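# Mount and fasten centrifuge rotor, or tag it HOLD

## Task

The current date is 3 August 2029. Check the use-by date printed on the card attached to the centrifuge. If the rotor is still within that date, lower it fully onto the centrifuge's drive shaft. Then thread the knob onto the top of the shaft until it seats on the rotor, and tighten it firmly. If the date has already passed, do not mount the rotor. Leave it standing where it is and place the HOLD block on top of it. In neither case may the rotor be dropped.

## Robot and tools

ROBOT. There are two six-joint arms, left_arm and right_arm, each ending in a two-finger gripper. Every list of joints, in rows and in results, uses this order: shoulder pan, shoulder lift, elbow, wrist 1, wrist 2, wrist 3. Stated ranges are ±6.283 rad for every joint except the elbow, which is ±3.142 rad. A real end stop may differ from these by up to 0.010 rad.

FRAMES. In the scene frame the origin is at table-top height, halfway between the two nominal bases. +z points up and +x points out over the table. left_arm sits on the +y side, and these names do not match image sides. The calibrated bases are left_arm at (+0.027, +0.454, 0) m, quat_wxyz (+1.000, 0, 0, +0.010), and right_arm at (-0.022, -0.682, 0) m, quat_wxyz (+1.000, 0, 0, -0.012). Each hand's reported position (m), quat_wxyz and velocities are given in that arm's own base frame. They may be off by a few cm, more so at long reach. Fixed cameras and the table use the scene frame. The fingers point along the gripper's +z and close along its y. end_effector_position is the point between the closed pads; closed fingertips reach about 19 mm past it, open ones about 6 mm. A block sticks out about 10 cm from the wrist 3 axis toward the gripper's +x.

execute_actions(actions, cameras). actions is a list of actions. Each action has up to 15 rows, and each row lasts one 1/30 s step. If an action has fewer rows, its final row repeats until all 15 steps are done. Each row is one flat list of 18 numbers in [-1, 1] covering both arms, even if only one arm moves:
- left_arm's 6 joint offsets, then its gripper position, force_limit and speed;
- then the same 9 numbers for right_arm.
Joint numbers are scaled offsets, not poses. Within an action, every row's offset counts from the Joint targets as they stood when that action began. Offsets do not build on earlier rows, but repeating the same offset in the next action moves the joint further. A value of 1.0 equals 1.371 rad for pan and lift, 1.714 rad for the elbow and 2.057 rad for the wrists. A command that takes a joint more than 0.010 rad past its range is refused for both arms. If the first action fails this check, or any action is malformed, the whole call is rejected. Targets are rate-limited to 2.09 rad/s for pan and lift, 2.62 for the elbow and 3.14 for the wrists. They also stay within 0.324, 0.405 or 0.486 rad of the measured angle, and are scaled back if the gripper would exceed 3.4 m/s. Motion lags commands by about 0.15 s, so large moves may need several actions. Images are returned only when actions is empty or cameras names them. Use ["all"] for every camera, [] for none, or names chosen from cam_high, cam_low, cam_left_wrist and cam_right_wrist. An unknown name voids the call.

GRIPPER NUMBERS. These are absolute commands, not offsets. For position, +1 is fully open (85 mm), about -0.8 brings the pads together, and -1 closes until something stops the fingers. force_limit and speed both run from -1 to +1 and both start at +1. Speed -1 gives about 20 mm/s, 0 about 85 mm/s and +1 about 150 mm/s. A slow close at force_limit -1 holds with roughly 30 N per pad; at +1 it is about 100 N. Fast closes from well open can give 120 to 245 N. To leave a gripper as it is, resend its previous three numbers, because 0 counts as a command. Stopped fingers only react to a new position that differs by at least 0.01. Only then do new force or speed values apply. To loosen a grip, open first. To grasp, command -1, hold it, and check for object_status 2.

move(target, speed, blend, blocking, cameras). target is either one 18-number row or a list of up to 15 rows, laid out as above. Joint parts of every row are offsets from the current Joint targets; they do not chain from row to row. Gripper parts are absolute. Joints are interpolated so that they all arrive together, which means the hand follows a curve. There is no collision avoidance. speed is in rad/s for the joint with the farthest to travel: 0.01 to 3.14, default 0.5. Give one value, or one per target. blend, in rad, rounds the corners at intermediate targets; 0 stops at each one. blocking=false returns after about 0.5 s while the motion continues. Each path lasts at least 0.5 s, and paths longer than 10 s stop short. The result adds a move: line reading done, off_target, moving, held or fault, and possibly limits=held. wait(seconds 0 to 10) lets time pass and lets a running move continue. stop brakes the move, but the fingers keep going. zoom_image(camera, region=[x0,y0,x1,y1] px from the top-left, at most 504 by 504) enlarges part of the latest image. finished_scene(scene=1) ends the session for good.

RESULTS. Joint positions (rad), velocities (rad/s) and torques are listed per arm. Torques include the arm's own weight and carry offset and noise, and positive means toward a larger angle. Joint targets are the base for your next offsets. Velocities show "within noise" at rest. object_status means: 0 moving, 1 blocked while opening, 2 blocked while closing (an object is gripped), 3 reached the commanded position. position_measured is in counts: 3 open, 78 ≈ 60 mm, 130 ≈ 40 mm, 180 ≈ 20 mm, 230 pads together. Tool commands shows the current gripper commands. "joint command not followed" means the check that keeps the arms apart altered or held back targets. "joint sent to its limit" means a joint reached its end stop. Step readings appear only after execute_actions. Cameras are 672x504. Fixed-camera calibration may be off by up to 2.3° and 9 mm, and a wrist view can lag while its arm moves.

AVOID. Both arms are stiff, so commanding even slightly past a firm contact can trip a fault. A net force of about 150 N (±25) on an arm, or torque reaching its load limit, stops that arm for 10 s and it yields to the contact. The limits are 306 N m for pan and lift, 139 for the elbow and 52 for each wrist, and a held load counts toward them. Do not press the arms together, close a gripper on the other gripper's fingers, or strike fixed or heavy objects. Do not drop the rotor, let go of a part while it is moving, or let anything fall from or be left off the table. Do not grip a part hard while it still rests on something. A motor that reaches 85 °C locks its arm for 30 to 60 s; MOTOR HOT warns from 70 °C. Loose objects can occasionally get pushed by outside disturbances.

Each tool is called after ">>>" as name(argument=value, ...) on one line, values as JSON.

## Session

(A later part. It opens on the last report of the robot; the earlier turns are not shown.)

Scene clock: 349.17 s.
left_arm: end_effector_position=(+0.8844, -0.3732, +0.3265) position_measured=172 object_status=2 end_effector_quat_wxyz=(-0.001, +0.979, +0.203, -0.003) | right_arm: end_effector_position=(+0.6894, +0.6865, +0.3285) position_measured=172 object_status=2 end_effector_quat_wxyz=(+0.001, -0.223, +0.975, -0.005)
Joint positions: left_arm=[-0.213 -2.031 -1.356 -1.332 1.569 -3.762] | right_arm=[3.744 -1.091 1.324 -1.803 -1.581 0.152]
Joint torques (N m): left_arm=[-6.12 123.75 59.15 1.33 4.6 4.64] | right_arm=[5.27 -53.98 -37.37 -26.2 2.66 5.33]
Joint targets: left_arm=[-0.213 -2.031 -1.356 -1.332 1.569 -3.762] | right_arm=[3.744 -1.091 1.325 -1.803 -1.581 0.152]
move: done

>>> move(target=[[0,0.0006,0.0014,-0.0016,0,0,-0.97,0.3,-1,0,-0.0006,-0.0014,0.0016,0,0,-0.97,0.3,-1],[-0.00112,-0.00105,0.00332,-0.00208,0,0.0061,-0.97,0.3,-1,0.00126,-0.00007,-0.00205,0.00178,0,0.00768,-0.97,0.3,-1],[-0.00112,-0.00165,0.00192,-0.00048,0,0.0061,-0.97,0.3,-1,0.00126,0.00053,-0.00065,0.00018,0,0.00768,-0.97,0.3,-1]], speed=[0.02,0.03,0.01])

>>> move(target=[[0,0.0006,0.0014,-0.0016,0,0,-0.97,0.3,-1,0,-0.0006,-0.0014,0.0016,0,0,-0.97,0.3,-1],[-0.00112,-0.00105,0.00332,-0.00208,0,0.0061,-0.97,0.3,-1,0.00126,-0.00007,-0.00205,0.00178,0,0.00768,-0.97,0.3,-1],[-0.00112,-0.00165,0.00192,-0.00048,0,0.0061,-0.97,0.3,-1,0.00126,0.00053,-0.00065,0.00018,0,0.00768,-0.97,0.3,-1]], speed=[0.02,0.03,0.01])

>>> move(target=[[0,0.0006,0.0014,-0.0016,0,0,-0.97,0.3,-1,0,-0.0006,-0.0014,0.0016,0,0,-0.97,0.3,-1],[-0.00112,-0.00105,0.00332,-0.00208,0,0.0061,-0.97,0.3,-1,0.00126,-0.00007,-0.00205,0.00178,0,0.00768,-0.97,0.3,-1],[-0.00112,-0.00165,0.00192,-0.00048,0,0.0061,-0.97,0.3,-1,0.00126,0.00053,-0.00065,0.00018,0,0.00768,-0.97,0.3,-1]], speed=[0.02,0.03,0.01])

>>> move(target=[[0,0.0006,0.0014,-0.0016,0,0,-0.97,0.3,-1,0,-0.0006,-0.0014,0.0016,0,0,-0.97,0.3,-1],[-0.00112,-0.00105,0.00332,-0.00208,0,0.0061,-0.97,0.3,-1,0.00126,-0.00007,-0.00205,0.00178,0,0.00768,-0.97,0.3,-1],[-0.00112,-0.00165,0.00192,-0.00048,0,0.0061,-0.97,0.3,-1,0.00126,0.00053,-0.00065,0.00018,0,0.00768,-0.97,0.3,-1]], speed=[0.02,0.03,0.01])

>>> move(target=[[0,0.0006,0.0014,-0.0016,0,0,-0.97,0.3,-1,0,-0.0006,-0.0014,0.0016,0,0,-0.97,0.3,-1],[-0.00112,-0.00105,0.00332,-0.00208,0,0.0061,-0.97,0.3,-1,0.00126,-0.00007,-0.00205,0.00178,0,0.00768,-0.97,0.3,-1],[-0.00112,-0.00165,0.00192,-0.00048,0,0.0061,-0.97,0.3,-1,0.00126,0.00053,-0.00065,0.00018,0,0.00768,-0.97,0.3,-1]], speed=[0.02,0.03,0.01], cameras=["cam_high"])

>>> zoom_image(camera="cam_high", region=[255, 255, 355, 355])

Scene clock: 351.63 s.
left_arm: end_effector_position=(+0.8852, -0.3748, +0.3264) position_measured=172 object_status=2 end_effector_quat_wxyz=(+0.000, +0.981, +0.196, -0.003) | right_arm: end_effector_position=(+0.6886, +0.6880, +0.3285) position_measured=172 object_status=2 end_effector_quat_wxyz=(+0.001, -0.216, +0.976, -0.005)
Joint positions: left_arm=[-0.214 -2.034 -1.353 -1.333 1.569 -3.75] | right_arm=[3.746 -1.09 1.323 -1.803 -1.581 0.168]
Joint torques (N m): left_arm=[-5.97 119.55 58.31 3.5 4.27 4.67] | right_arm=[4.83 -56.31 -35.11 -22.32 1.65 5.29]
Joint targets: left_arm=[-0.214 -2.034 -1.353 -1.332 1.569 -3.750] | right_arm=[3.746 -1.090 1.324 -1.803 -1.581 0.168]
move: done

Scene clock: 353.47 s.
left_arm: end_effector_position=(+0.8860, -0.3765, +0.3264) position_measured=172 object_status=2 end_effector_quat_wxyz=(+0.000, +0.982, +0.189, -0.003) | right_arm: end_effector_position=(+0.6878, +0.6894, +0.3286) position_measured=172 object_status=2 end_effector_quat_wxyz=(+0.002, -0.210, +0.978, -0.005)
Joint positions: left_arm=[-0.216 -2.036 -1.35 -1.334 1.569 -3.737] | right_arm=[3.748 -1.089 1.322 -1.803 -1.581 0.184]
Joint torques (N m): left_arm=[-2.11 115.57 58.25 3.9 4.5 4.93] | right_arm=[4.17 -60.6 -31.75 -17.32 -1 5.6]
Joint targets: left_arm=[-0.216 -2.036 -1.350 -1.333 1.569 -3.737] | right_arm=[3.748 -1.089 1.323 -1.803 -1.581 0.184]
move: done

Scene clock: 355.30 s.
left_arm: end_effector_position=(+0.8868, -0.3781, +0.3264) position_measured=172 object_status=2 end_effector_quat_wxyz=(+0.000, +0.983, +0.182, -0.003) | right_arm: end_effector_position=(+0.6870, +0.6909, +0.3285) position_measured=172 object_status=2 end_effector_quat_wxyz=(+0.002, -0.203, +0.979, -0.005)
Joint positions: left_arm=[-0.217 -2.038 -1.346 -1.334 1.569 -3.725] | right_arm=[3.75 -1.089 1.321 -1.802 -1.581 0.2]
Joint torques (N m): left_arm=[3.74 107.35 59.57 4.41 3.83 4.82] | right_arm=[4.22 -65.98 -30.47 -13.46 -2.56 5.47]
Joint targets: left_arm=[-0.217 -2.038 -1.347 -1.334 1.569 -3.725] | right_arm=[3.750 -1.088 1.321 -1.802 -1.581 0.200]
move: done

Scene clock: 357.13 s.
left_arm: end_effector_position=(+0.8876, -0.3798, +0.3263) position_measured=172 object_status=2 end_effector_quat_wxyz=(+0.000, +0.985, +0.175, -0.003) | right_arm: end_effector_position=(+0.6862, +0.6923, +0.3285) position_measured=172 object_status=2 end_effector_quat_wxyz=(+0.002, -0.196, +0.981, -0.005)
Joint positions: left_arm=[-0.219 -2.04 -1.343 -1.335 1.569 -3.712] | right_arm=[3.751 -1.088 1.32 -1.802 -1.581 0.216]
Joint torques (N m): left_arm=[13.05 109.51 65.66 6.1 3.85 4.92] | right_arm=[6.01 -70.16 -29.35 -9.98 -1.03 5.8]
Joint targets: left_arm=[-0.219 -2.041 -1.343 -1.335 1.569 -3.712] | right_arm=[3.751 -1.088 1.320 -1.802 -1.581 0.216]
move: done

Scene clock: 358.97 s.
left_arm: end_effector_position=(+0.8883, -0.3815, +0.3259) position_measured=172 object_status=2 end_effector_quat_wxyz=(+0.000, +0.986, +0.168, -0.004) | right_arm: end_effector_position=(+0.6853, +0.6937, +0.3282) position_measured=172 object_status=2 end_effector_quat_wxyz=(+0.001, -0.189, +0.982, -0.005)
Joint positions: left_arm=[-0.22 -2.043 -1.34 -1.337 1.569 -3.7] | right_arm=[3.753 -1.087 1.319 -1.801 -1.581 0.231]
Joint torques (N m): left_arm=[20.38 139.8 102.21 11.14 3.37 5.4] | right_arm=[10.02 -93.75 -43.48 -9.43 0.53 6.05]
Joint targets: left_arm=[-0.220 -2.043 -1.340 -1.336 1.569 -3.700] | right_arm=[3.753 -1.087 1.319 -1.802 -1.581 0.231]
move: done
Images, in order (width x height): cam_high 672x504.

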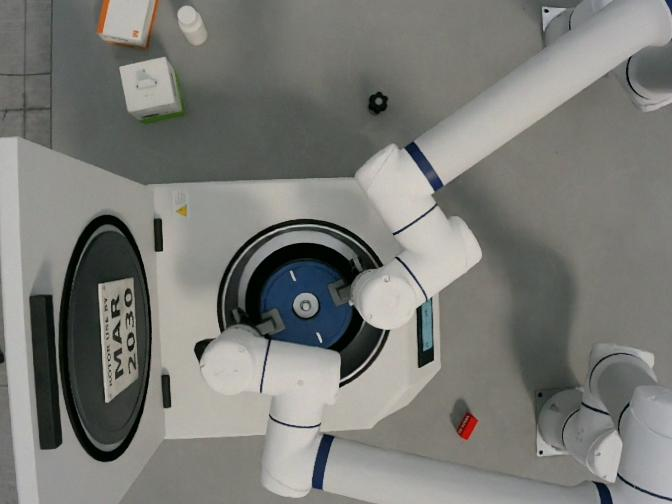

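Scaled by 5.040.

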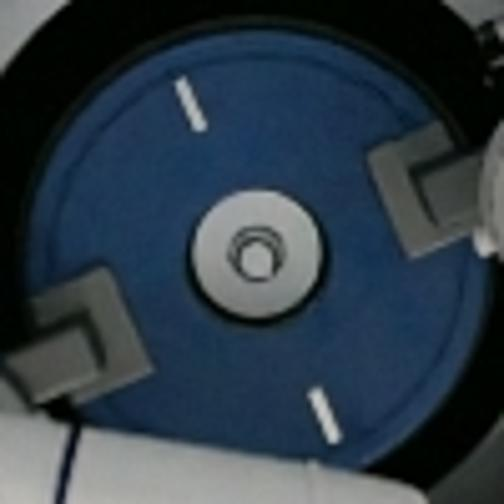

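>>> move(target=[0,-0.0006,-0.0014,0.0016,0,0,-0.97,0.3,-1,0,0.0006,0.0014,-0.0016,0,0,-0.97,0.3,-1], speed=0.012)

>>> move(target=[0,-0.0006,-0.0014,0.0016,0,0,-0.97,0.3,-1,0,0.0006,0.0014,-0.0016,0,0,-0.97,0.3,-1], speed=0.012)

Scene clock: 359.83 s.
left_arm: end_effector_position=(+0.8883, -0.3815, +0.3239) position_measured=172 object_status=2 end_effector_quat_wxyz=(+0.000, +0.986, +0.168, -0.004) | right_arm: end_effector_position=(+0.6853, +0.6937, +0.3262) position_measured=172 object_status=2 end_effector_quat_wxyz=(+0.001, -0.189, +0.982, -0.005)
Joint positions: left_arm=[-0.22 -2.044 -1.342 -1.333 1.569 -3.7] | right_arm=[3.753 -1.086 1.322 -1.805 -1.581 0.231]
Joint torques (N m): left_arm=[25.07 136.89 102.98 11.67 4 4.97] | right_arm=[7.78 -93.68 -45.19 -9.87 1.27 5.91]
Joint targets: left_arm=[-0.220 -2.044 -1.342 -1.333 1.569 -3.700] | right_arm=[3.753 -1.086 1.322 -1.805 -1.581 0.231]
move: done

Scene clock: 360.53 s.
left_arm: end_effector_position=(+0.8883, -0.3815, +0.3220) position_measured=172 object_status=2 end_effector_quat_wxyz=(+0.000, +0.986, +0.168, -0.003) | right_arm: end_effector_position=(+0.6854, +0.6937, +0.3243) position_measured=172 object_status=2 end_effector_quat_wxyz=(+0.002, -0.189, +0.982, -0.005)
Joint positions: left_arm=[-0.22 -2.044 -1.345 -1.33 1.569 -3.7] | right_arm=[3.753 -1.085 1.324 -1.808 -1.581 0.231]
Joint torques (N m): left_arm=[29.71 129.16 94.15 9.72 3.3 4.77] | right_arm=[5.86 -85.68 -38.71 -9.83 1.5 5.62]
Joint targets: left_arm=[-0.220 -2.044 -1.345 -1.330 1.569 -3.700] | right_arm=[3.753 -1.085 1.324 -1.808 -1.581 0.231]
move: done

>>> move(target=[0.0003,-0.0006,-0.0014,0.0016,0,0,-0.97,0.3,-1,0,0.0006,0.0014,-0.0016,0,0,-0.97,0.3,-1], speed=0.012)

>>> move(target=[0,-0.0006,-0.0014,0.0016,0,0,-0.97,0.3,-1,0,0.0006,0.0014,-0.0016,0,0,-0.97,0.3,-1], speed=0.012)

>>> move(target=[0,-0.0003,-0.0007,0.0008,0,0,-0.97,0.3,-1,0,0.0003,0.0007,-0.0008,0,0,-0.97,0.3,-1], speed=0.012)

Scene clock: 361.50 s.
left_arm: end_effector_position=(+0.8885, -0.3812, +0.3202) position_measured=172 object_status=2 end_effector_quat_wxyz=(+0.000, +0.986, +0.168, -0.003) | right_arm: end_effector_position=(+0.6854, +0.6938, +0.3225) position_measured=172 object_status=2 end_effector_quat_wxyz=(+0.002, -0.189, +0.982, -0.005)
Joint positions: left_arm=[-0.22 -2.045 -1.347 -1.327 1.569 -3.7] | right_arm=[3.753 -1.085 1.326 -1.811 -1.581 0.231]
Joint torques (N m): left_arm=[62.03 67.2 35.6 4.2 5.01 5] | right_arm=[4.58 -34.91 -5.61 -3.82 1.39 5.2]
Joint targets: left_arm=[-0.220 -2.045 -1.347 -1.327 1.569 -3.700] | right_arm=[3.753 -1.084 1.326 -1.811 -1.581 0.231]
move: done

Scene clock: 362.30 s.
left_arm: end_effector_position=(+0.8886, -0.3810, +0.3181) position_measured=172 object_status=2 end_effector_quat_wxyz=(+0.000, +0.986, +0.168, -0.003) | right_arm: end_effector_position=(+0.6860, +0.6942, +0.3236) position_measured=172 object_status=2 end_effector_quat_wxyz=(+0.004, -0.189, +0.982, -0.004)
Joint positions: left_arm=[-0.22 -2.046 -1.35 -1.323 1.569 -3.7] | right_arm=[3.753 -1.086 1.326 -1.815 -1.581 0.231]
Joint torques (N m): left_arm=[49.84 -19.35 -27.85 0.41 8.88 4.28] | right_arm=[-3.75 -72.64 -39.52 -6.25 -0.98 -0.13]
Joint targets: left_arm=[-0.220 -2.046 -1.350 -1.323 1.569 -3.700] | right_arm=[3.753 -1.086 1.326 -1.815 -1.581 0.231]
Tool commands: left_gripper/position=-0.97 left_gripper/force_limit=+0.3 left_gripper/speed=-1.0 right_gripper/position=-0.968627 right_gripper/force_limit=+0.301961 right_gripper/speed=-1.0
FORCE FAULT: contact force on the right arm reached its limit, and that arm stopped. The contact can be on any part of that arm, not only on its tool. That arm's remaining commands of this call were not run. That arm is still stopped at the end of this call. That arm stays stopped for about 10 more seconds. Until then a move that you send moves the other arm only, and its call returns only when the move has ended. Once the stop has ended, the next robot result says so. If the stop ends while you think or write, that arm runs what you send next, counted from new Joint targets: where its joints stand when the stop ends. While its stop runs, that arm takes no new command, but its gripper still runs the gripper command that each later call begins with. Until it ends, the stop uses up actions while you think or wait. An arm that is not stopped still takes commands.
move: fault (right_arm)

not run: an earlier result of this reply reported a stop or a fault. Calls in your next reply go to the robot.

>>> move(target=[0,0.0009,0.0021,-0.0024,0,0,-0.97,0.3,-1,0,0,0,0,0,0,-0.97,0.3,-1], speed=0.012)

>>> wait(seconds=9, cameras=["cam_high"])

Scene clock: 363.17 s.
left_arm: end_effector_position=(+0.8884, -0.3810, +0.3203) position_measured=172 object_status=2 end_effector_quat_wxyz=(-0.001, +0.986, +0.168, -0.004) | right_arm: end_effector_position=(+0.6860, +0.6942, +0.3236) position_measured=172 object_status=2 end_effector_quat_wxyz=(+0.003, -0.189, +0.982, -0.004)
Joint positions: left_arm=[-0.22 -2.045 -1.346 -1.328 1.569 -3.7] | right_arm=[3.753 -1.086 1.326 -1.814 -1.581 0.231]
Joint torques (N m): left_arm=[32.98 105.5 66.07 -2.98 8.4 4.3] | right_arm=[-2.92 -72.33 -39.19 -7.65 -0.71 -0.12]
Joint targets: left_arm=[-0.220 -2.045 -1.346 -1.328 1.569 -3.700] | right_arm=[3.753 -1.086 1.326 -1.814 -1.581 0.231]
Tool commands: left_gripper/position=-0.97 left_gripper/force_limit=+0.3 left_gripper/speed=-1.0 right_gripper/position=-0.968627 right_gripper/force_limit=+0.301961 right_gripper/speed=-1.0
FORCE FAULT, CONTINUED: the right arm was still stopped when this call began, by the force fault that an earlier result reported. That arm ran no command of this call. That arm is still stopped at the end of this call. That arm stays stopped for about 9 more seconds. If the stop ends while you think or write, that arm runs what you send next, counted from new Joint targets: where its joints stand when the stop ends. While its stop runs, that arm takes no new command, but its gripper still runs the gripper command that each later call begins with.
move: done (left_arm), not run (right_arm; its earlier fault stop)

Scene clock: 372.17 s.
left_arm: end_effector_position=(+0.8885, -0.3811, +0.3208) position_measured=172 object_status=2 end_effector_quat_wxyz=(+0.000, +0.986, +0.168, -0.003) | right_arm: end_effector_position=(+0.6860, +0.6942, +0.3236) position_measured=172 object_status=2 end_effector_quat_wxyz=(+0.003, -0.189, +0.982, -0.004)
Joint positions: left_arm=[-0.22 -2.045 -1.346 -1.328 1.569 -3.7] | right_arm=[3.753 -1.086 1.326 -1.814 -1.581 0.231]
Joint torques (N m): left_arm=[31.37 133.1 80.89 3.03 4.63 2.11] | right_arm=[-2.98 -72.38 -39.28 -8.39 -0.75 -0.12]
Joint targets: left_arm=[-0.220 -2.045 -1.346 -1.328 1.569 -3.700] | right_arm=[3.753 -1.086 1.326 -1.814 -1.581 0.231]
Tool commands: left_gripper/position=-0.97 left_gripper/force_limit=+0.3 left_gripper/speed=-1.0 right_gripper/position=-0.968627 right_gripper/force_limit=+0.301961 right_gripper/speed=-1.0
FORCE FAULT, CONTINUED: the right arm's stop, for the force fault that an earlier result reported, is over. The rest of the stop counts as 18 of the actions that you can send in this scene. That arm's target is now where it stood when the stop ended, not its last command. That arm accepts commands again.
wait: 9.00 s; at rest by 0.17 s
Images, in order (width x height): cam_high 672x504.

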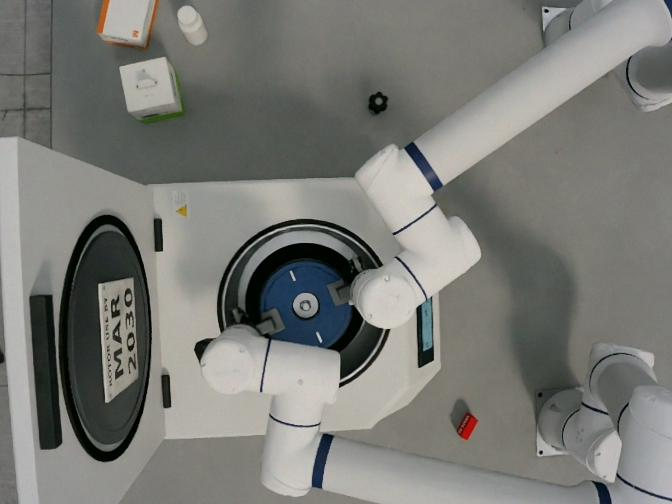

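>>> move(target=[0,0,0,0,0,0,-0.1,0.3,-1,0,0,0,0,0,0,-0.1,0.3,-1], speed=0.05, cameras=["cam_high"])

>>> zoom_image(camera="cam_high", region=[255, 255, 355, 355])

>>> move(target=[0,0,0,0,0,0,-0.97,0.3,-1,0,0,0,0,0,0,-0.97,0.3,-1], speed=0.015)

Scene clock: 373.30 s.
left_arm: end_effector_position=(+0.8885, -0.3811, +0.3208) position_measured=141 object_status=0 end_effector_quat_wxyz=(+0.000, +0.986, +0.168, -0.003) | right_arm: end_effector_position=(+0.6860, +0.6942, +0.3236) position_measured=141 object_status=0 end_effector_quat_wxyz=(+0.003, -0.189, +0.982, -0.004)
Joint positions: left_arm=[-0.22 -2.045 -1.346 -1.328 1.569 -3.7] | right_arm=[3.753 -1.086 1.326 -1.814 -1.581 0.231]
Joint torques (N m): left_arm=[-5.21 128.73 80.57 2.98 -0.87 2.04] | right_arm=[-3.33 -69.77 -39.71 -5.47 -0.83 -0.02]
Joint targets: left_arm=[-0.220 -2.045 -1.346 -1.328 1.569 -3.700] | right_arm=[3.753 -1.086 1.326 -1.814 -1.581 0.231]
move: done
Images, in order (width x height): cam_high 672x504.

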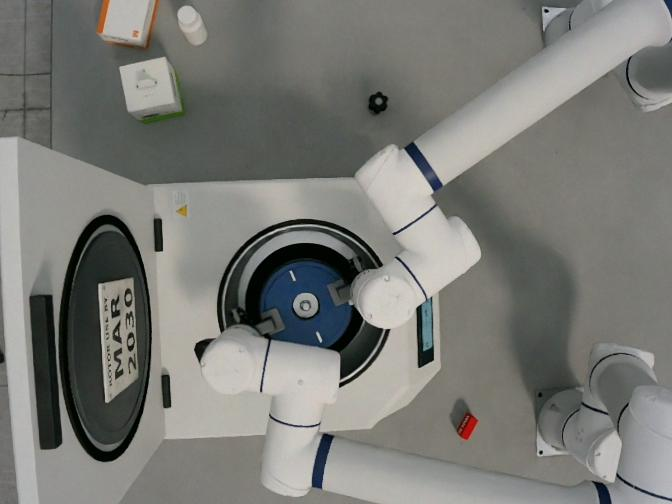

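Scaled by 5.040.

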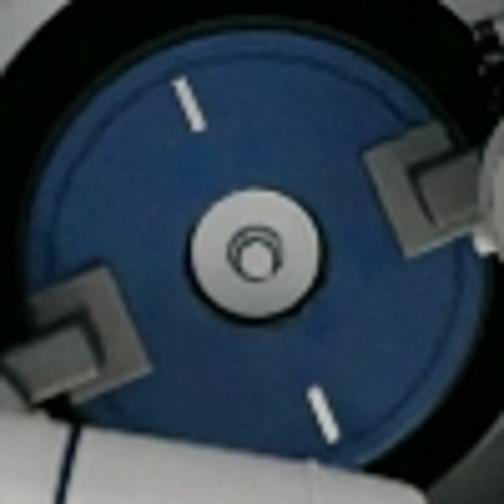

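Scene clock: 374.30 s.
left_arm: end_effector_position=(+0.8885, -0.3812, +0.3209) position_measured=172 object_status=0 end_effector_quat_wxyz=(+0.000, +0.986, +0.168, -0.003) | right_arm: end_effector_position=(+0.6860, +0.6941, +0.3236) position_measured=171 object_status=0 end_effector_quat_wxyz=(+0.003, -0.189, +0.982, -0.004)
Joint positions: left_arm=[-0.22 -2.045 -1.346 -1.328 1.569 -3.7] | right_arm=[3.753 -1.086 1.326 -1.814 -1.581 0.231]
Joint torques (N m): left_arm=[25.94 125.65 77.05 0.32 5.7 1.26] | right_arm=[-2.92 -65.86 -39.61 -8.93 1.12 0]
Joint targets: left_arm=[-0.220 -2.045 -1.346 -1.328 1.569 -3.700] | right_arm=[3.753 -1.086 1.326 -1.814 -1.581 0.231]
move: done

>>> move(target=[0,0.0009,0.0021,-0.0024,0,0,-0.97,0.3,-1,0,-0.0009,-0.0021,0.0024,0,0,-0.97,0.3,-1], speed=0.015)

>>> move(target=[0,-0.0006,-0.0014,0.0016,0,0,-0.97,0.3,-1,0,0.0006,0.0014,-0.0016,0,0,-0.97,0.3,-1], speed=0.012)

>>> move(target=[0,-0.0003,-0.0007,0.0008,0,0,-0.97,0.3,-1,0,0.0003,0.0007,-0.0008,0,0,-0.97,0.3,-1], speed=0.012)

Scene clock: 375.27 s.
left_arm: end_effector_position=(+0.8885, -0.3810, +0.3237) position_measured=172 object_status=2 end_effector_quat_wxyz=(+0.000, +0.986, +0.168, -0.004) | right_arm: end_effector_position=(+0.6859, +0.6942, +0.3265) position_measured=171 object_status=2 end_effector_quat_wxyz=(+0.003, -0.189, +0.982, -0.004)
Joint positions: left_arm=[-0.22 -2.044 -1.343 -1.333 1.569 -3.7] | right_arm=[3.753 -1.087 1.323 -1.81 -1.581 0.231]
Joint torques (N m): left_arm=[19.91 175.4 123.27 3.49 3.93 1.02] | right_arm=[-2.68 -114.69 -69.43 -7.87 -0.18 -0.07]
Joint targets: left_arm=[-0.220 -2.044 -1.342 -1.333 1.569 -3.700] | right_arm=[3.753 -1.087 1.323 -1.809 -1.581 0.231]
move: done

Scene clock: 375.97 s.
left_arm: end_effector_position=(+0.8885, -0.3811, +0.3220) position_measured=172 object_status=2 end_effector_quat_wxyz=(+0.000, +0.986, +0.168, -0.003) | right_arm: end_effector_position=(+0.6860, +0.6942, +0.3248) position_measured=171 object_status=2 end_effector_quat_wxyz=(+0.003, -0.189, +0.982, -0.004)
Joint positions: left_arm=[-0.22 -2.044 -1.345 -1.33 1.569 -3.7] | right_arm=[3.753 -1.086 1.325 -1.813 -1.581 0.231]
Joint torques (N m): left_arm=[8.97 131.13 85.67 7.32 1.16 1.18] | right_arm=[-2.85 -83.19 -45.49 -17.5 -2.19 -0.07]
Joint targets: left_arm=[-0.220 -2.044 -1.345 -1.330 1.569 -3.700] | right_arm=[3.753 -1.086 1.325 -1.813 -1.581 0.231]
move: done

Scene clock: 376.67 s.
left_arm: end_effector_position=(+0.8885, -0.3811, +0.3210) position_measured=172 object_status=2 end_effector_quat_wxyz=(+0.000, +0.986, +0.168, -0.003) | right_arm: end_effector_position=(+0.6860, +0.6942, +0.3238) position_measured=171 object_status=2 end_effector_quat_wxyz=(+0.004, -0.189, +0.982, -0.004)
Joint positions: left_arm=[-0.22 -2.045 -1.346 -1.328 1.569 -3.7] | right_arm=[3.753 -1.086 1.326 -1.814 -1.581 0.231]
Joint torques (N m): left_arm=[11.6 101.13 54.75 2.94 1.82 1.16] | right_arm=[-4.01 -56.64 -29.05 -13.57 -1.25 0]
Joint targets: left_arm=[-0.220 -2.045 -1.346 -1.328 1.569 -3.700] | right_arm=[3.753 -1.086 1.326 -1.814 -1.581 0.231]
move: done

>>> move(target=[0,-0.00021,-0.0005,0.0006,0,0,-0.97,0.3,-1,0,0.00021,0.0005,-0.0006,0,0,-0.97,0.3,-1], speed=0.012)

>>> move(target=[0,0,0,0,0,0,-0.1,0.3,-1,0,0,0,0,0,0,-0.1,0.3,-1], speed=0.05)

>>> move(target=[[0,0.015,0.044,-0.0467,0,0,-0.1,0.3,-1,0,-0.0133,-0.0425,0.0442,0,0,-0.1,0.3,-1],[0,0.014,0.2296,-0.2007,0,0,-0.1,0.3,-1,0,-0.0104,-0.2305,0.199,0,0,-0.1,0.3,-1]], speed=0.25, blend=0.02, cameras=["cam_high","cam_right_wrist","cam_left_wrist"])

Scene clock: 379.20 s.
left_arm: end_effector_position=(+0.8885, -0.3811, +0.3202) position_measured=172 object_status=2 end_effector_quat_wxyz=(+0.000, +0.986, +0.168, -0.003) | right_arm: end_effector_position=(+0.6860, +0.6942, +0.3230) position_measured=171 object_status=2 end_effector_quat_wxyz=(+0.004, -0.189, +0.982, -0.004)
Joint positions: left_arm=[-0.22 -2.045 -1.347 -1.327 1.569 -3.7] | right_arm=[3.753 -1.085 1.327 -1.816 -1.581 0.231]
Joint torques (N m): left_arm=[27.7 77.67 31.49 0.72 3.86 -0.17] | right_arm=[-3.34 -34.76 -13.8 -13.01 3.54 -0.21]
Joint targets: left_arm=[-0.220 -2.045 -1.347 -1.327 1.569 -3.700] | right_arm=[3.753 -1.085 1.327 -1.816 -1.581 0.231]
move: done

Scene clock: 380.07 s.
left_arm: end_effector_position=(+0.8885, -0.3811, +0.3201) position_measured=141 object_status=0 end_effector_quat_wxyz=(+0.000, +0.986, +0.168, -0.003) | right_arm: end_effector_position=(+0.6860, +0.6942, +0.3229) position_measured=141 object_status=0 end_effector_quat_wxyz=(+0.003, -0.189, +0.982, -0.004)
Joint positions: left_arm=[-0.22 -2.045 -1.347 -1.327 1.569 -3.7] | right_arm=[3.753 -1.085 1.327 -1.816 -1.581 0.231]
Joint torques (N m): left_arm=[1.86 131.59 92.64 6.28 -0.41 -0.22] | right_arm=[-3.23 -85.47 -49.36 -1.24 -2.99 -0.21]
Joint targets: left_arm=[-0.220 -2.045 -1.347 -1.327 1.569 -3.700] | right_arm=[3.753 -1.085 1.327 -1.816 -1.581 0.231]
move: done

Scene clock: 382.23 s.
left_arm: end_effector_position=(+0.8883, -0.3810, +0.5591) position_measured=141 object_status=3 end_effector_quat_wxyz=(+0.000, +0.986, +0.168, -0.003) | right_arm: end_effector_position=(+0.6867, +0.6947, +0.5588) position_measured=141 object_status=3 end_effector_quat_wxyz=(+0.003, -0.189, +0.982, -0.004)
Joint positions: left_arm=[-0.22 -2.026 -0.953 -1.74 1.569 -3.7] | right_arm=[3.753 -1.1 0.932 -1.406 -1.581 0.231]
Joint torques (N m): left_arm=[-0.27 104.54 95.14 0.84 -1.03 -0.47] | right_arm=[-3.17 -64.55 -50.5 -1.09 -2.74 -0.09]
Joint targets: left_arm=[-0.220 -2.026 -0.953 -1.740 1.569 -3.700] | right_arm=[3.753 -1.100 0.932 -1.406 -1.581 0.231]
move: done
camera_calibration:
cam_left_wrist: T_world_to_cam=[[0.326411, -0.945042, -0.0187518, -0.628725], [-0.881586, -0.311531, 0.354618, 0.484925], [-0.340971, -0.0992201, -0.934823, 0.918044], [0, 0, 0, 1]] pos_world=[0.945753, -0.352014, 0.674456]
cam_right_wrist: T_world_to_cam=[[-0.382416, 0.9238, -0.018755, -0.362218], [0.862956, 0.364336, 0.350094, -1.01878], [0.33025, 0.117697, -0.936527, 0.344781], [0, 0, 0, 1]] pos_world=[0.626778, 0.665215, 0.67277]
Images, in order (width x height): cam_high 672x504, cam_left_wrist 672x504, cam_right_wrist 672x504.

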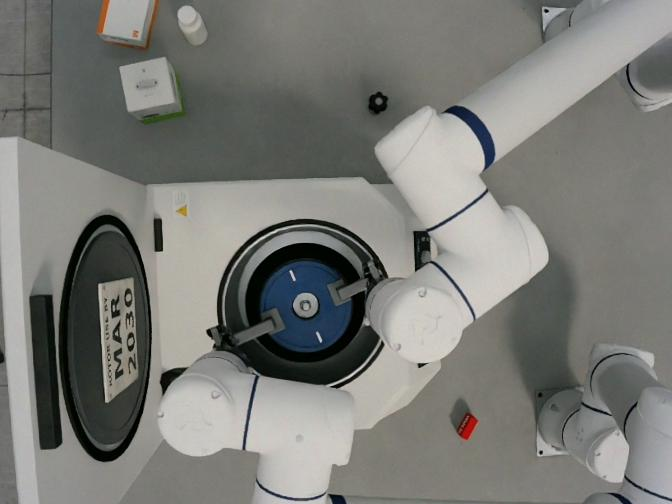

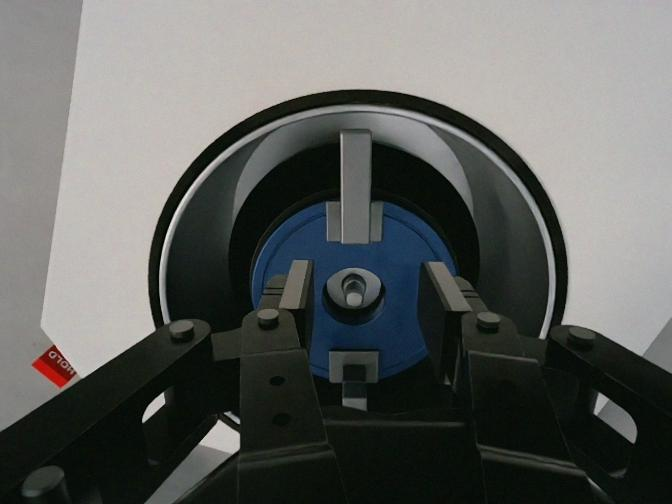

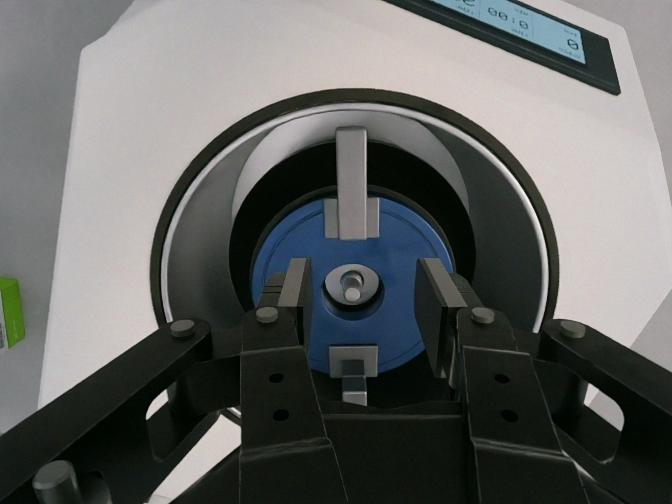

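>>> zoom_image(camera="cam_right_wrist", region=[326, 264, 378, 316])

>>> zoom_image(camera="cam_left_wrist", region=[326, 264, 378, 316])

>>> zoom_image(camera="cam_high", region=[362, 86, 394, 118])

Scaled by 9.692.

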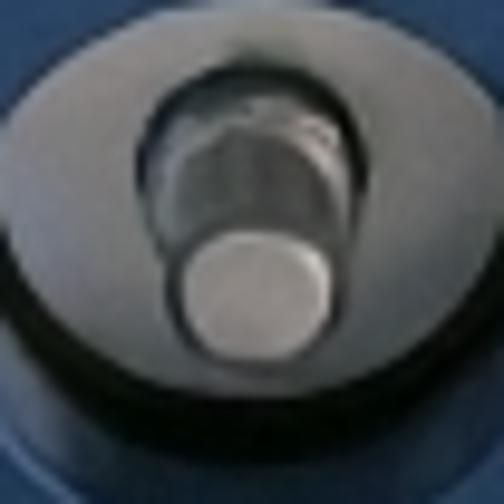

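Scaled by 9.692.

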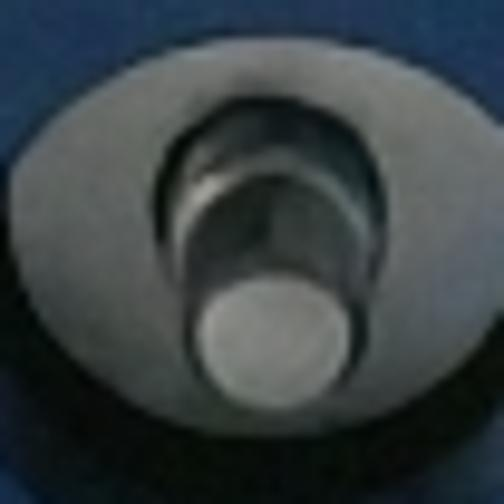

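Scaled by 15.750.

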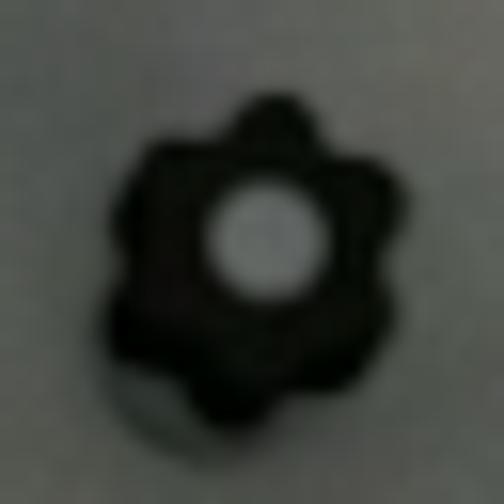

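>>> move(target=[0.5835,0.3837,-0.3775,0.0822,0,0,0.5,0,0,-0.4004,-0.3864,0.6253,-0.2619,0.0049,-0.995,0.8,0.3,0], speed=0.9, cameras=["cam_high","cam_right_wrist"])

Scene clock: 386.57 s.
left_arm: end_effector_position=(+0.6465, +0.2109, +0.5576) position_measured=66 object_status=3 end_effector_quat_wxyz=(+0.001, +0.842, +0.539, +0.021) | right_arm: end_effector_position=(+0.6011, +0.2153, +0.3204) position_measured=28 object_status=3 end_effector_quat_wxyz=(+0.000, +0.807, -0.591, +0.000)
Joint positions: left_arm=[0.58 -1.5 -1.6 -1.571 1.569 -3.7] | right_arm=[3.204 -1.629 2.004 -1.945 -1.571 -1.815]
Joint torques (N m): left_arm=[17.96 72.56 68.31 6.67 -0.54 -1.63] | right_arm=[-15.29 -46.68 -29.72 -11.82 1.46 -4.9]
Joint targets: left_arm=[0.580 -1.500 -1.600 -1.571 1.569 -3.700] | right_arm=[3.204 -1.629 2.004 -1.945 -1.571 -1.816]
move: done
camera_calibration:
cam_right_wrist: T_world_to_cam=[[-0.949386, -0.313982, -0.00907855, 0.64753], [-0.297678, 0.890111, 0.345095, -0.100691], [-0.100272, 0.33033, -0.938524, 0.419897], [0, 0, 0, 1]] pos_world=[0.626887, 0.154234, 0.43471]
Images, in order (width x height): cam_high 672x504, cam_right_wrist 672x504.

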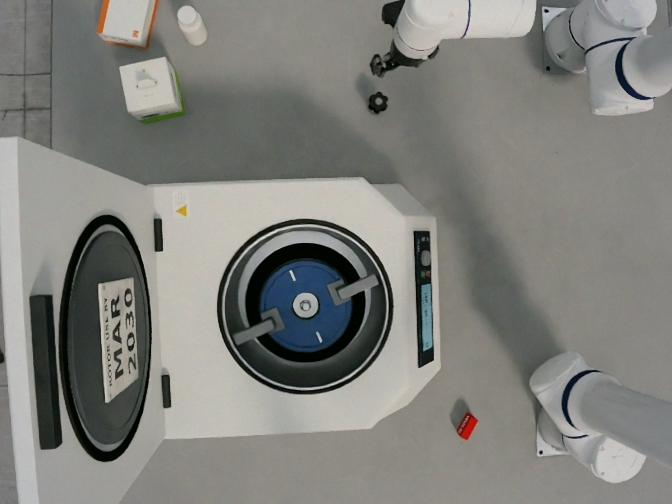

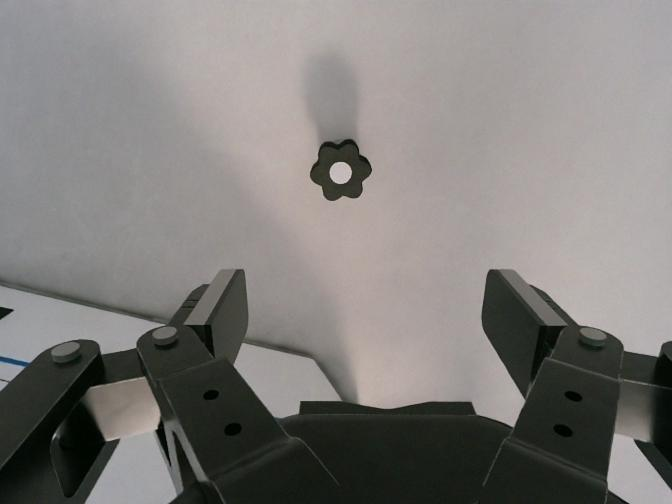

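>>> zoom_image(camera="cam_right_wrist", region=[300, 130, 380, 210])

>>> zoom_image(camera="cam_high", region=[255, 255, 355, 355])

Scaled by 6.300.

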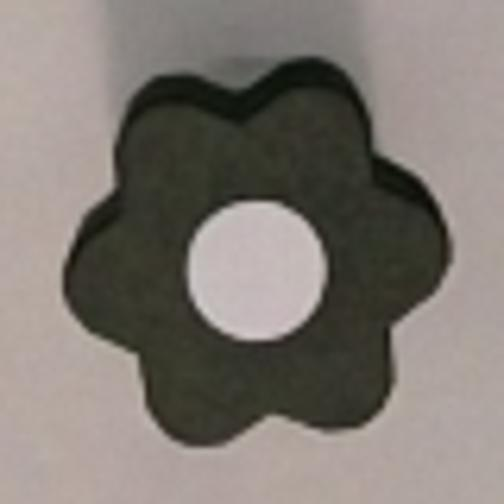

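Scaled by 5.040.

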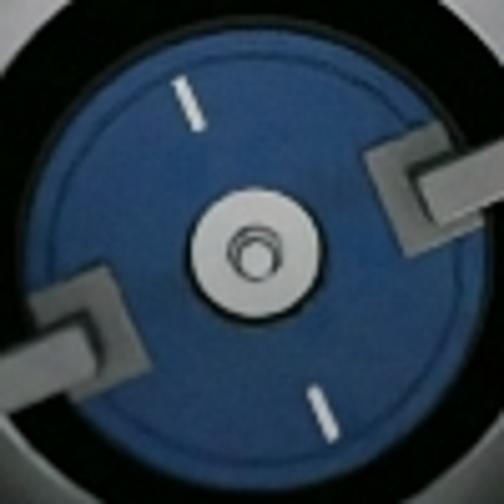

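>>> wait(seconds=0.1, cameras=["cam_low"])

Scene clock: 387.37 s.
left_arm: end_effector_position=(+0.6464, +0.2109, +0.5576) position_measured=66 object_status=3 end_effector_quat_wxyz=(+0.001, +0.842, +0.539, +0.021) | right_arm: end_effector_position=(+0.6011, +0.2153, +0.3204) position_measured=28 object_status=3 end_effector_quat_wxyz=(+0.000, +0.807, -0.591, +0.000)
Joint positions: left_arm=[0.58 -1.5 -1.6 -1.571 1.569 -3.7] | right_arm=[3.204 -1.629 2.004 -1.945 -1.571 -1.816]
Joint torques (N m): left_arm=[16.56 74.67 67.46 6.39 -0.33 -2.09] | right_arm=[-15.32 -46.4 -29.7 -11.57 1.6 -4.56]
Joint targets: left_arm=[0.580 -1.500 -1.600 -1.571 1.569 -3.700] | right_arm=[3.204 -1.629 2.004 -1.945 -1.571 -1.816]
Tool commands: left_gripper/position=+0.5 left_gripper/force_limit=+0.0 left_gripper/speed=+0.0 right_gripper/position=+0.8 right_gripper/force_limit=+0.3 right_gripper/speed=+0.0
wait: 0.10 s; at rest from the start
Images, in order (width x height): cam_low 672x504.

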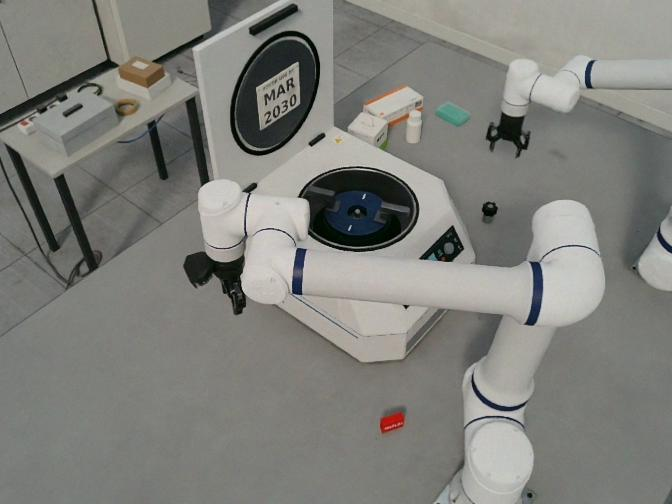

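>>> zoom_image(camera="cam_low", region=[470, 192, 510, 232])

>>> zoom_image(camera="cam_low", region=[320, 180, 420, 255])

Scaled by 12.600.

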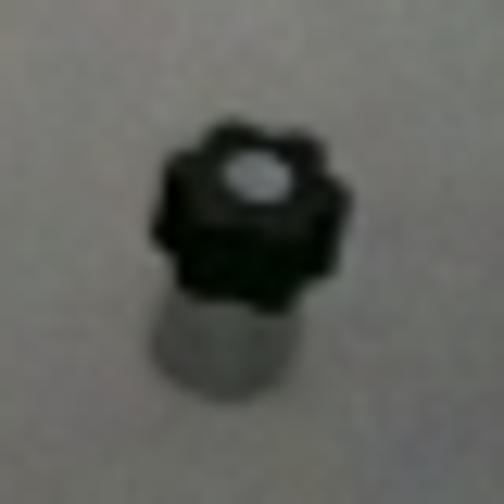

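Scaled by 5.040.

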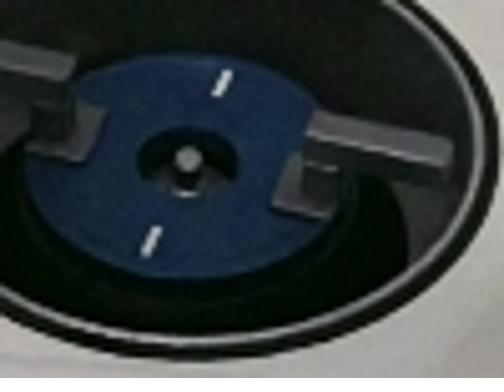

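>>> move(target=[0,0,0,0,0,0,0.5,0,0,-0.0015,0.0985,0.0844,-0.1364,0,-0.3218,0.8,0.3,0], speed=0.6, cameras=["cam_right_wrist"])

Scene clock: 389.70 s.
left_arm: end_effector_position=(+0.6464, +0.2109, +0.5576) position_measured=66 object_status=3 end_effector_quat_wxyz=(+0.001, +0.842, +0.539, +0.021) | right_arm: end_effector_position=(+0.6064, +0.2143, +0.1812) position_measured=28 object_status=3 end_effector_quat_wxyz=(+0.000, +0.955, -0.297, +0.000)
Joint positions: left_arm=[0.58 -1.5 -1.6 -1.571 1.569 -3.7] | right_arm=[3.202 -1.494 2.149 -2.226 -1.571 -2.477]
Joint torques (N m): left_arm=[18.78 77.59 67.12 6.52 -1.1 -2.45] | right_arm=[-14.66 -29.3 -24.65 -11.79 1.44 -4.72]
Joint targets: left_arm=[0.580 -1.500 -1.600 -1.571 1.569 -3.700] | right_arm=[3.202 -1.494 2.149 -2.226 -1.571 -2.478]
move: done
camera_calibration:
cam_right_wrist: T_world_to_cam=[[-0.557626, -0.830038, -0.00952943, 0.52414], [-0.78104, 0.520752, 0.344666, 0.322202], [-0.281123, 0.199637, -0.938677, 0.427802], [0, 0, 0, 1]] pos_world=[0.664192, 0.181863, 0.295511]
Images, in order (width x height): cam_right_wrist 672x504.

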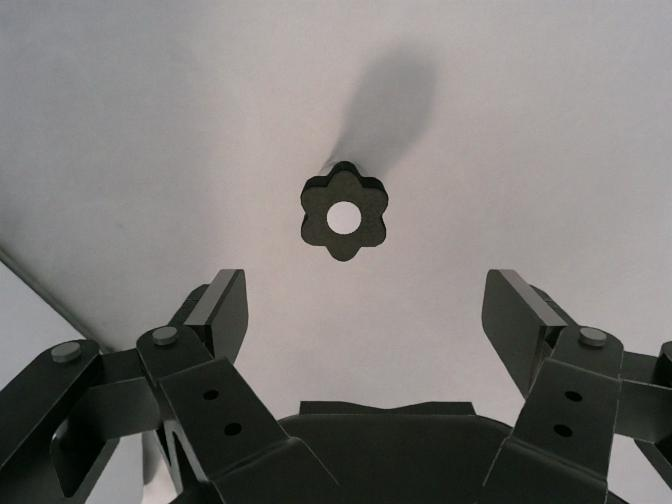

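>>> move(target=[0,0,0,0,0,0,0.5,0,0,0.0015,0.0829,0.0316,-0.0815,0,0.001,0.8,0.3,0], speed=0.3, cameras=["cam_right_wrist","cam_low"])

>>> zoom_image(camera="cam_low", region=[460, 170, 520, 230])

Scene clock: 391.43 s.
left_arm: end_effector_position=(+0.6464, +0.2109, +0.5576) position_measured=66 object_status=3 end_effector_quat_wxyz=(+0.001, +0.842, +0.539, +0.021) | right_arm: end_effector_position=(+0.6107, +0.2159, +0.1011) position_measured=28 object_status=3 end_effector_quat_wxyz=(+0.000, +0.955, -0.297, +0.000)
Joint positions: left_arm=[0.58 -1.5 -1.6 -1.571 1.569 -3.7] | right_arm=[3.204 -1.381 2.203 -2.393 -1.571 -2.476]
Joint torques (N m): left_arm=[16.08 71.75 67.85 6.84 -0.35 -2.39] | right_arm=[7.76 -35.48 -20.8 -12.12 1.07 4.59]
Joint targets: left_arm=[0.580 -1.500 -1.600 -1.571 1.569 -3.700] | right_arm=[3.204 -1.381 2.203 -2.393 -1.571 -2.476]
move: done
camera_calibration:
cam_right_wrist: T_world_to_cam=[[-0.557399, -0.830192, -0.00942705, 0.526957], [-0.781125, 0.52054, 0.344793, 0.352404], [-0.281337, 0.199551, -0.938631, 0.353653], [0, 0, 0, 1]] pos_world=[0.668492, 0.183464, 0.21541]
Images, in order (width x height): cam_low 672x504, cam_right_wrist 672x504.

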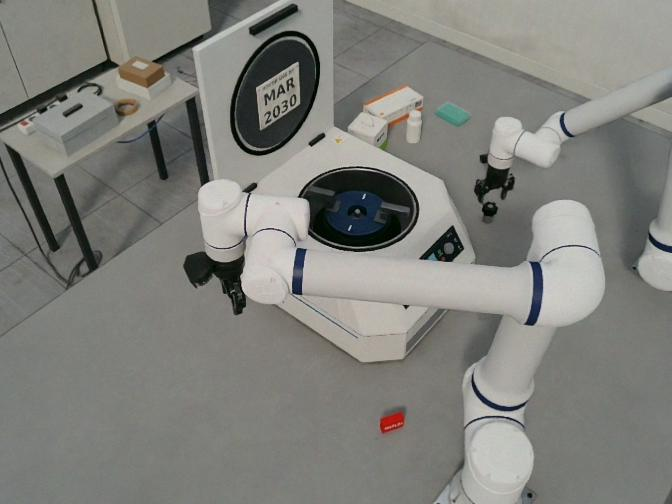

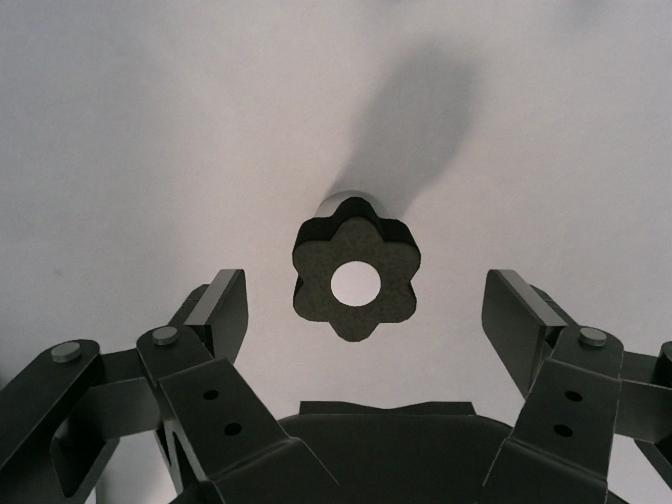

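Scaled by 8.400.

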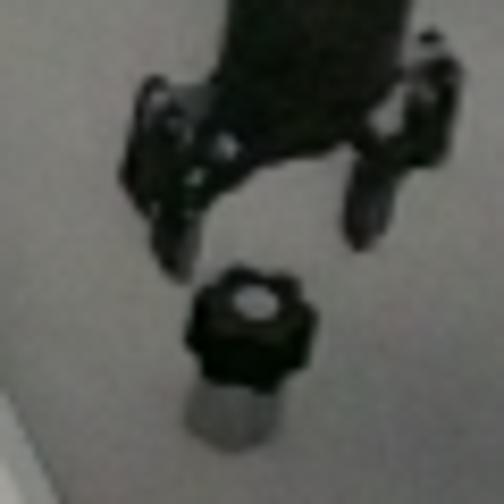

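>>> move(target=[0,0,0,0,0,0,0.5,0,0,0.0034,0.0635,0.0233,-0.0617,0,0.0023,0.8,0.3,0], speed=0.15, cameras=["cam_right_wrist","cam_low"])

>>> zoom_image(camera="cam_low", region=[460, 170, 520, 230])

Scene clock: 393.37 s.
left_arm: end_effector_position=(+0.6464, +0.2109, +0.5576) position_measured=66 object_status=3 end_effector_quat_wxyz=(+0.001, +0.842, +0.539, +0.021) | right_arm: end_effector_position=(+0.6057, +0.2184, +0.0428) position_measured=28 object_status=3 end_effector_quat_wxyz=(+0.000, +0.955, -0.297, +0.000)
Joint positions: left_arm=[0.58 -1.5 -1.6 -1.571 1.569 -3.7] | right_arm=[3.209 -1.294 2.243 -2.52 -1.571 -2.471]
Joint torques (N m): left_arm=[19.2 72.94 67.38 6.16 -0.99 -2.69] | right_arm=[8.9 -34.73 -16.04 -11.36 0.91 4.63]
Joint targets: left_arm=[0.580 -1.500 -1.600 -1.571 1.569 -3.700] | right_arm=[3.209 -1.294 2.243 -2.520 -1.571 -2.471]
move: done
camera_calibration:
cam_right_wrist: T_world_to_cam=[[-0.557491, -0.830131, -0.00932517, 0.525813], [-0.781025, 0.520639, 0.344868, 0.36715], [-0.281431, 0.199544, -0.938605, 0.297064], [0, 0, 0, 1]] pos_world=[0.663492, 0.186063, 0.15711]
Images, in order (width x height): cam_low 672x504, cam_right_wrist 672x504.

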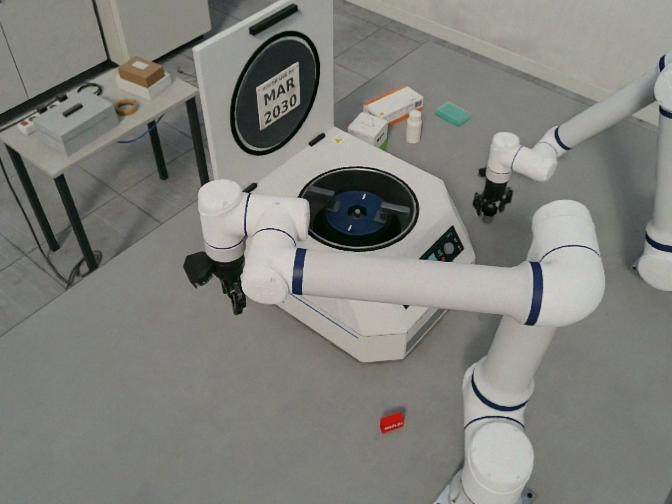

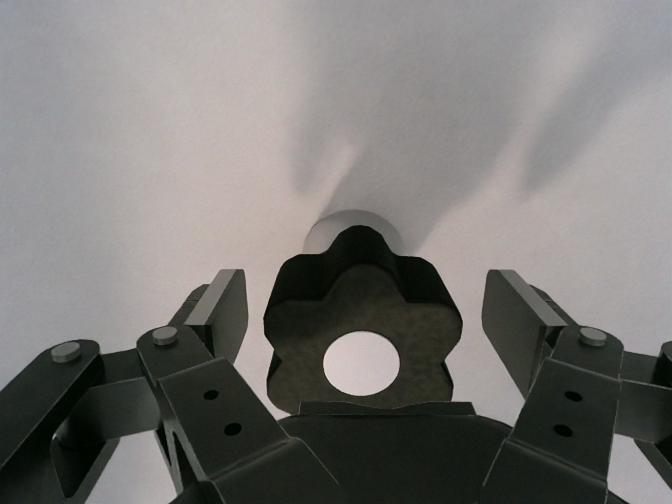

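Scaled by 8.400.

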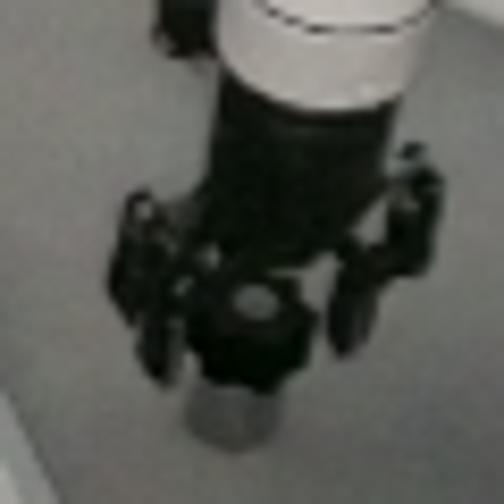

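>>> move(target=[0,0,0,0,0,0,0.5,0,0,-0.0047,-0.0097,-0.009,0.014,0,-0.0031,0.8,0.3,0], speed=0.1, cameras=["cam_right_wrist"])

Scene clock: 394.80 s.
left_arm: end_effector_position=(+0.6464, +0.2109, +0.5576) position_measured=66 object_status=3 end_effector_quat_wxyz=(+0.001, +0.842, +0.539, +0.021) | right_arm: end_effector_position=(+0.6123, +0.2149, +0.0545) position_measured=28 object_status=3 end_effector_quat_wxyz=(+0.000, +0.955, -0.297, +0.000)
Joint positions: left_arm=[0.58 -1.5 -1.6 -1.571 1.569 -3.7] | right_arm=[3.202 -1.307 2.227 -2.492 -1.571 -2.477]
Joint torques (N m): left_arm=[18.19 73.86 67.57 6.71 -1 -2.21] | right_arm=[-17.21 -55.9 -35.07 -1.65 0.49 -4.82]
Joint targets: left_arm=[0.580 -1.500 -1.600 -1.571 1.569 -3.700] | right_arm=[3.202 -1.307 2.227 -2.491 -1.571 -2.477]
move: done
camera_calibration:
cam_right_wrist: T_world_to_cam=[[-0.557607, -0.830053, -0.00930114, 0.526672], [-0.780911, 0.520729, 0.344992, 0.369995], [-0.281518, 0.199633, -0.93856, 0.310749], [0, 0, 0, 1]] pos_world=[0.670091, 0.182463, 0.16891]
Images, in order (width x height): cam_right_wrist 672x504.

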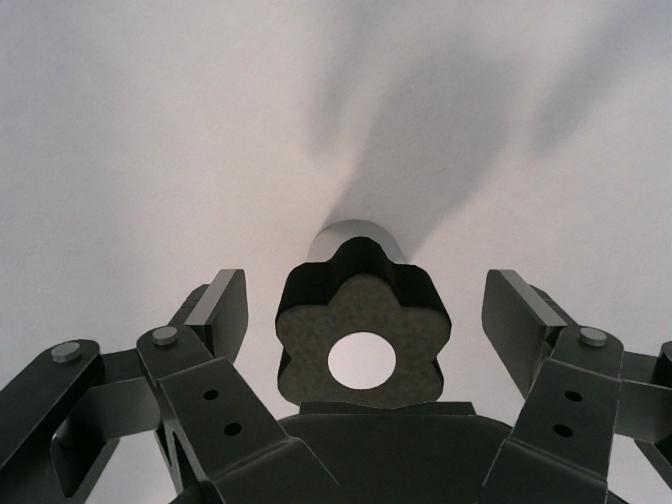

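>>> move(target=[0,0,0,0,0,0,0.5,0,0,0,0,0,0,0,0,-1,0,-1], speed=0.1, cameras=["cam_right_wrist"])

Scene clock: 396.97 s.
left_arm: end_effector_position=(+0.6464, +0.2109, +0.5576) position_measured=66 object_status=3 end_effector_quat_wxyz=(+0.001, +0.842, +0.539, +0.021) | right_arm: end_effector_position=(+0.6124, +0.2148, +0.0547) position_measured=110 object_status=0 end_effector_quat_wxyz=(+0.000, +0.955, -0.297, +0.000)
Joint positions: left_arm=[0.58 -1.5 -1.6 -1.571 1.569 -3.7] | right_arm=[3.202 -1.307 2.227 -2.491 -1.571 -2.477]
Joint torques (N m): left_arm=[19.14 74.67 66.9 6.37 -0.59 -2.05] | right_arm=[-14.53 -43.66 -26.88 -1.44 0.5 -4.88]
Joint targets: left_arm=[0.580 -1.500 -1.600 -1.571 1.569 -3.700] | right_arm=[3.202 -1.307 2.227 -2.491 -1.571 -2.477]
move: done
camera_calibration:
cam_right_wrist: T_world_to_cam=[[-0.557578, -0.830072, -0.00937381, 0.526726], [-0.780965, 0.520697, 0.344918, 0.370093], [-0.281426, 0.199639, -0.938586, 0.310813], [0, 0, 0, 1]] pos_world=[0.670191, 0.182463, 0.16901]
Images, in order (width x height): cam_right_wrist 672x504.

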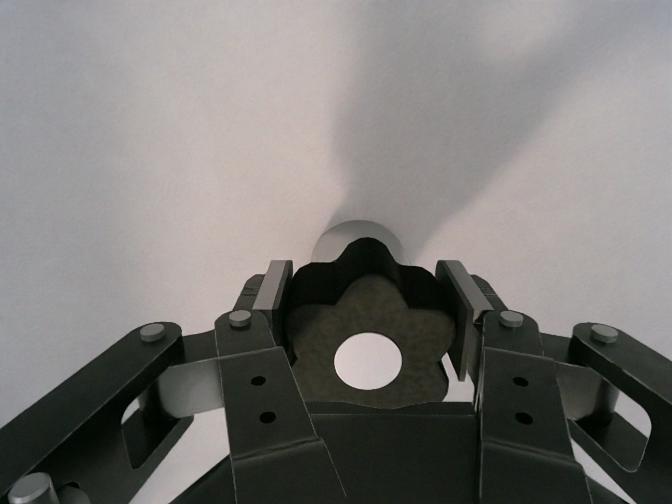

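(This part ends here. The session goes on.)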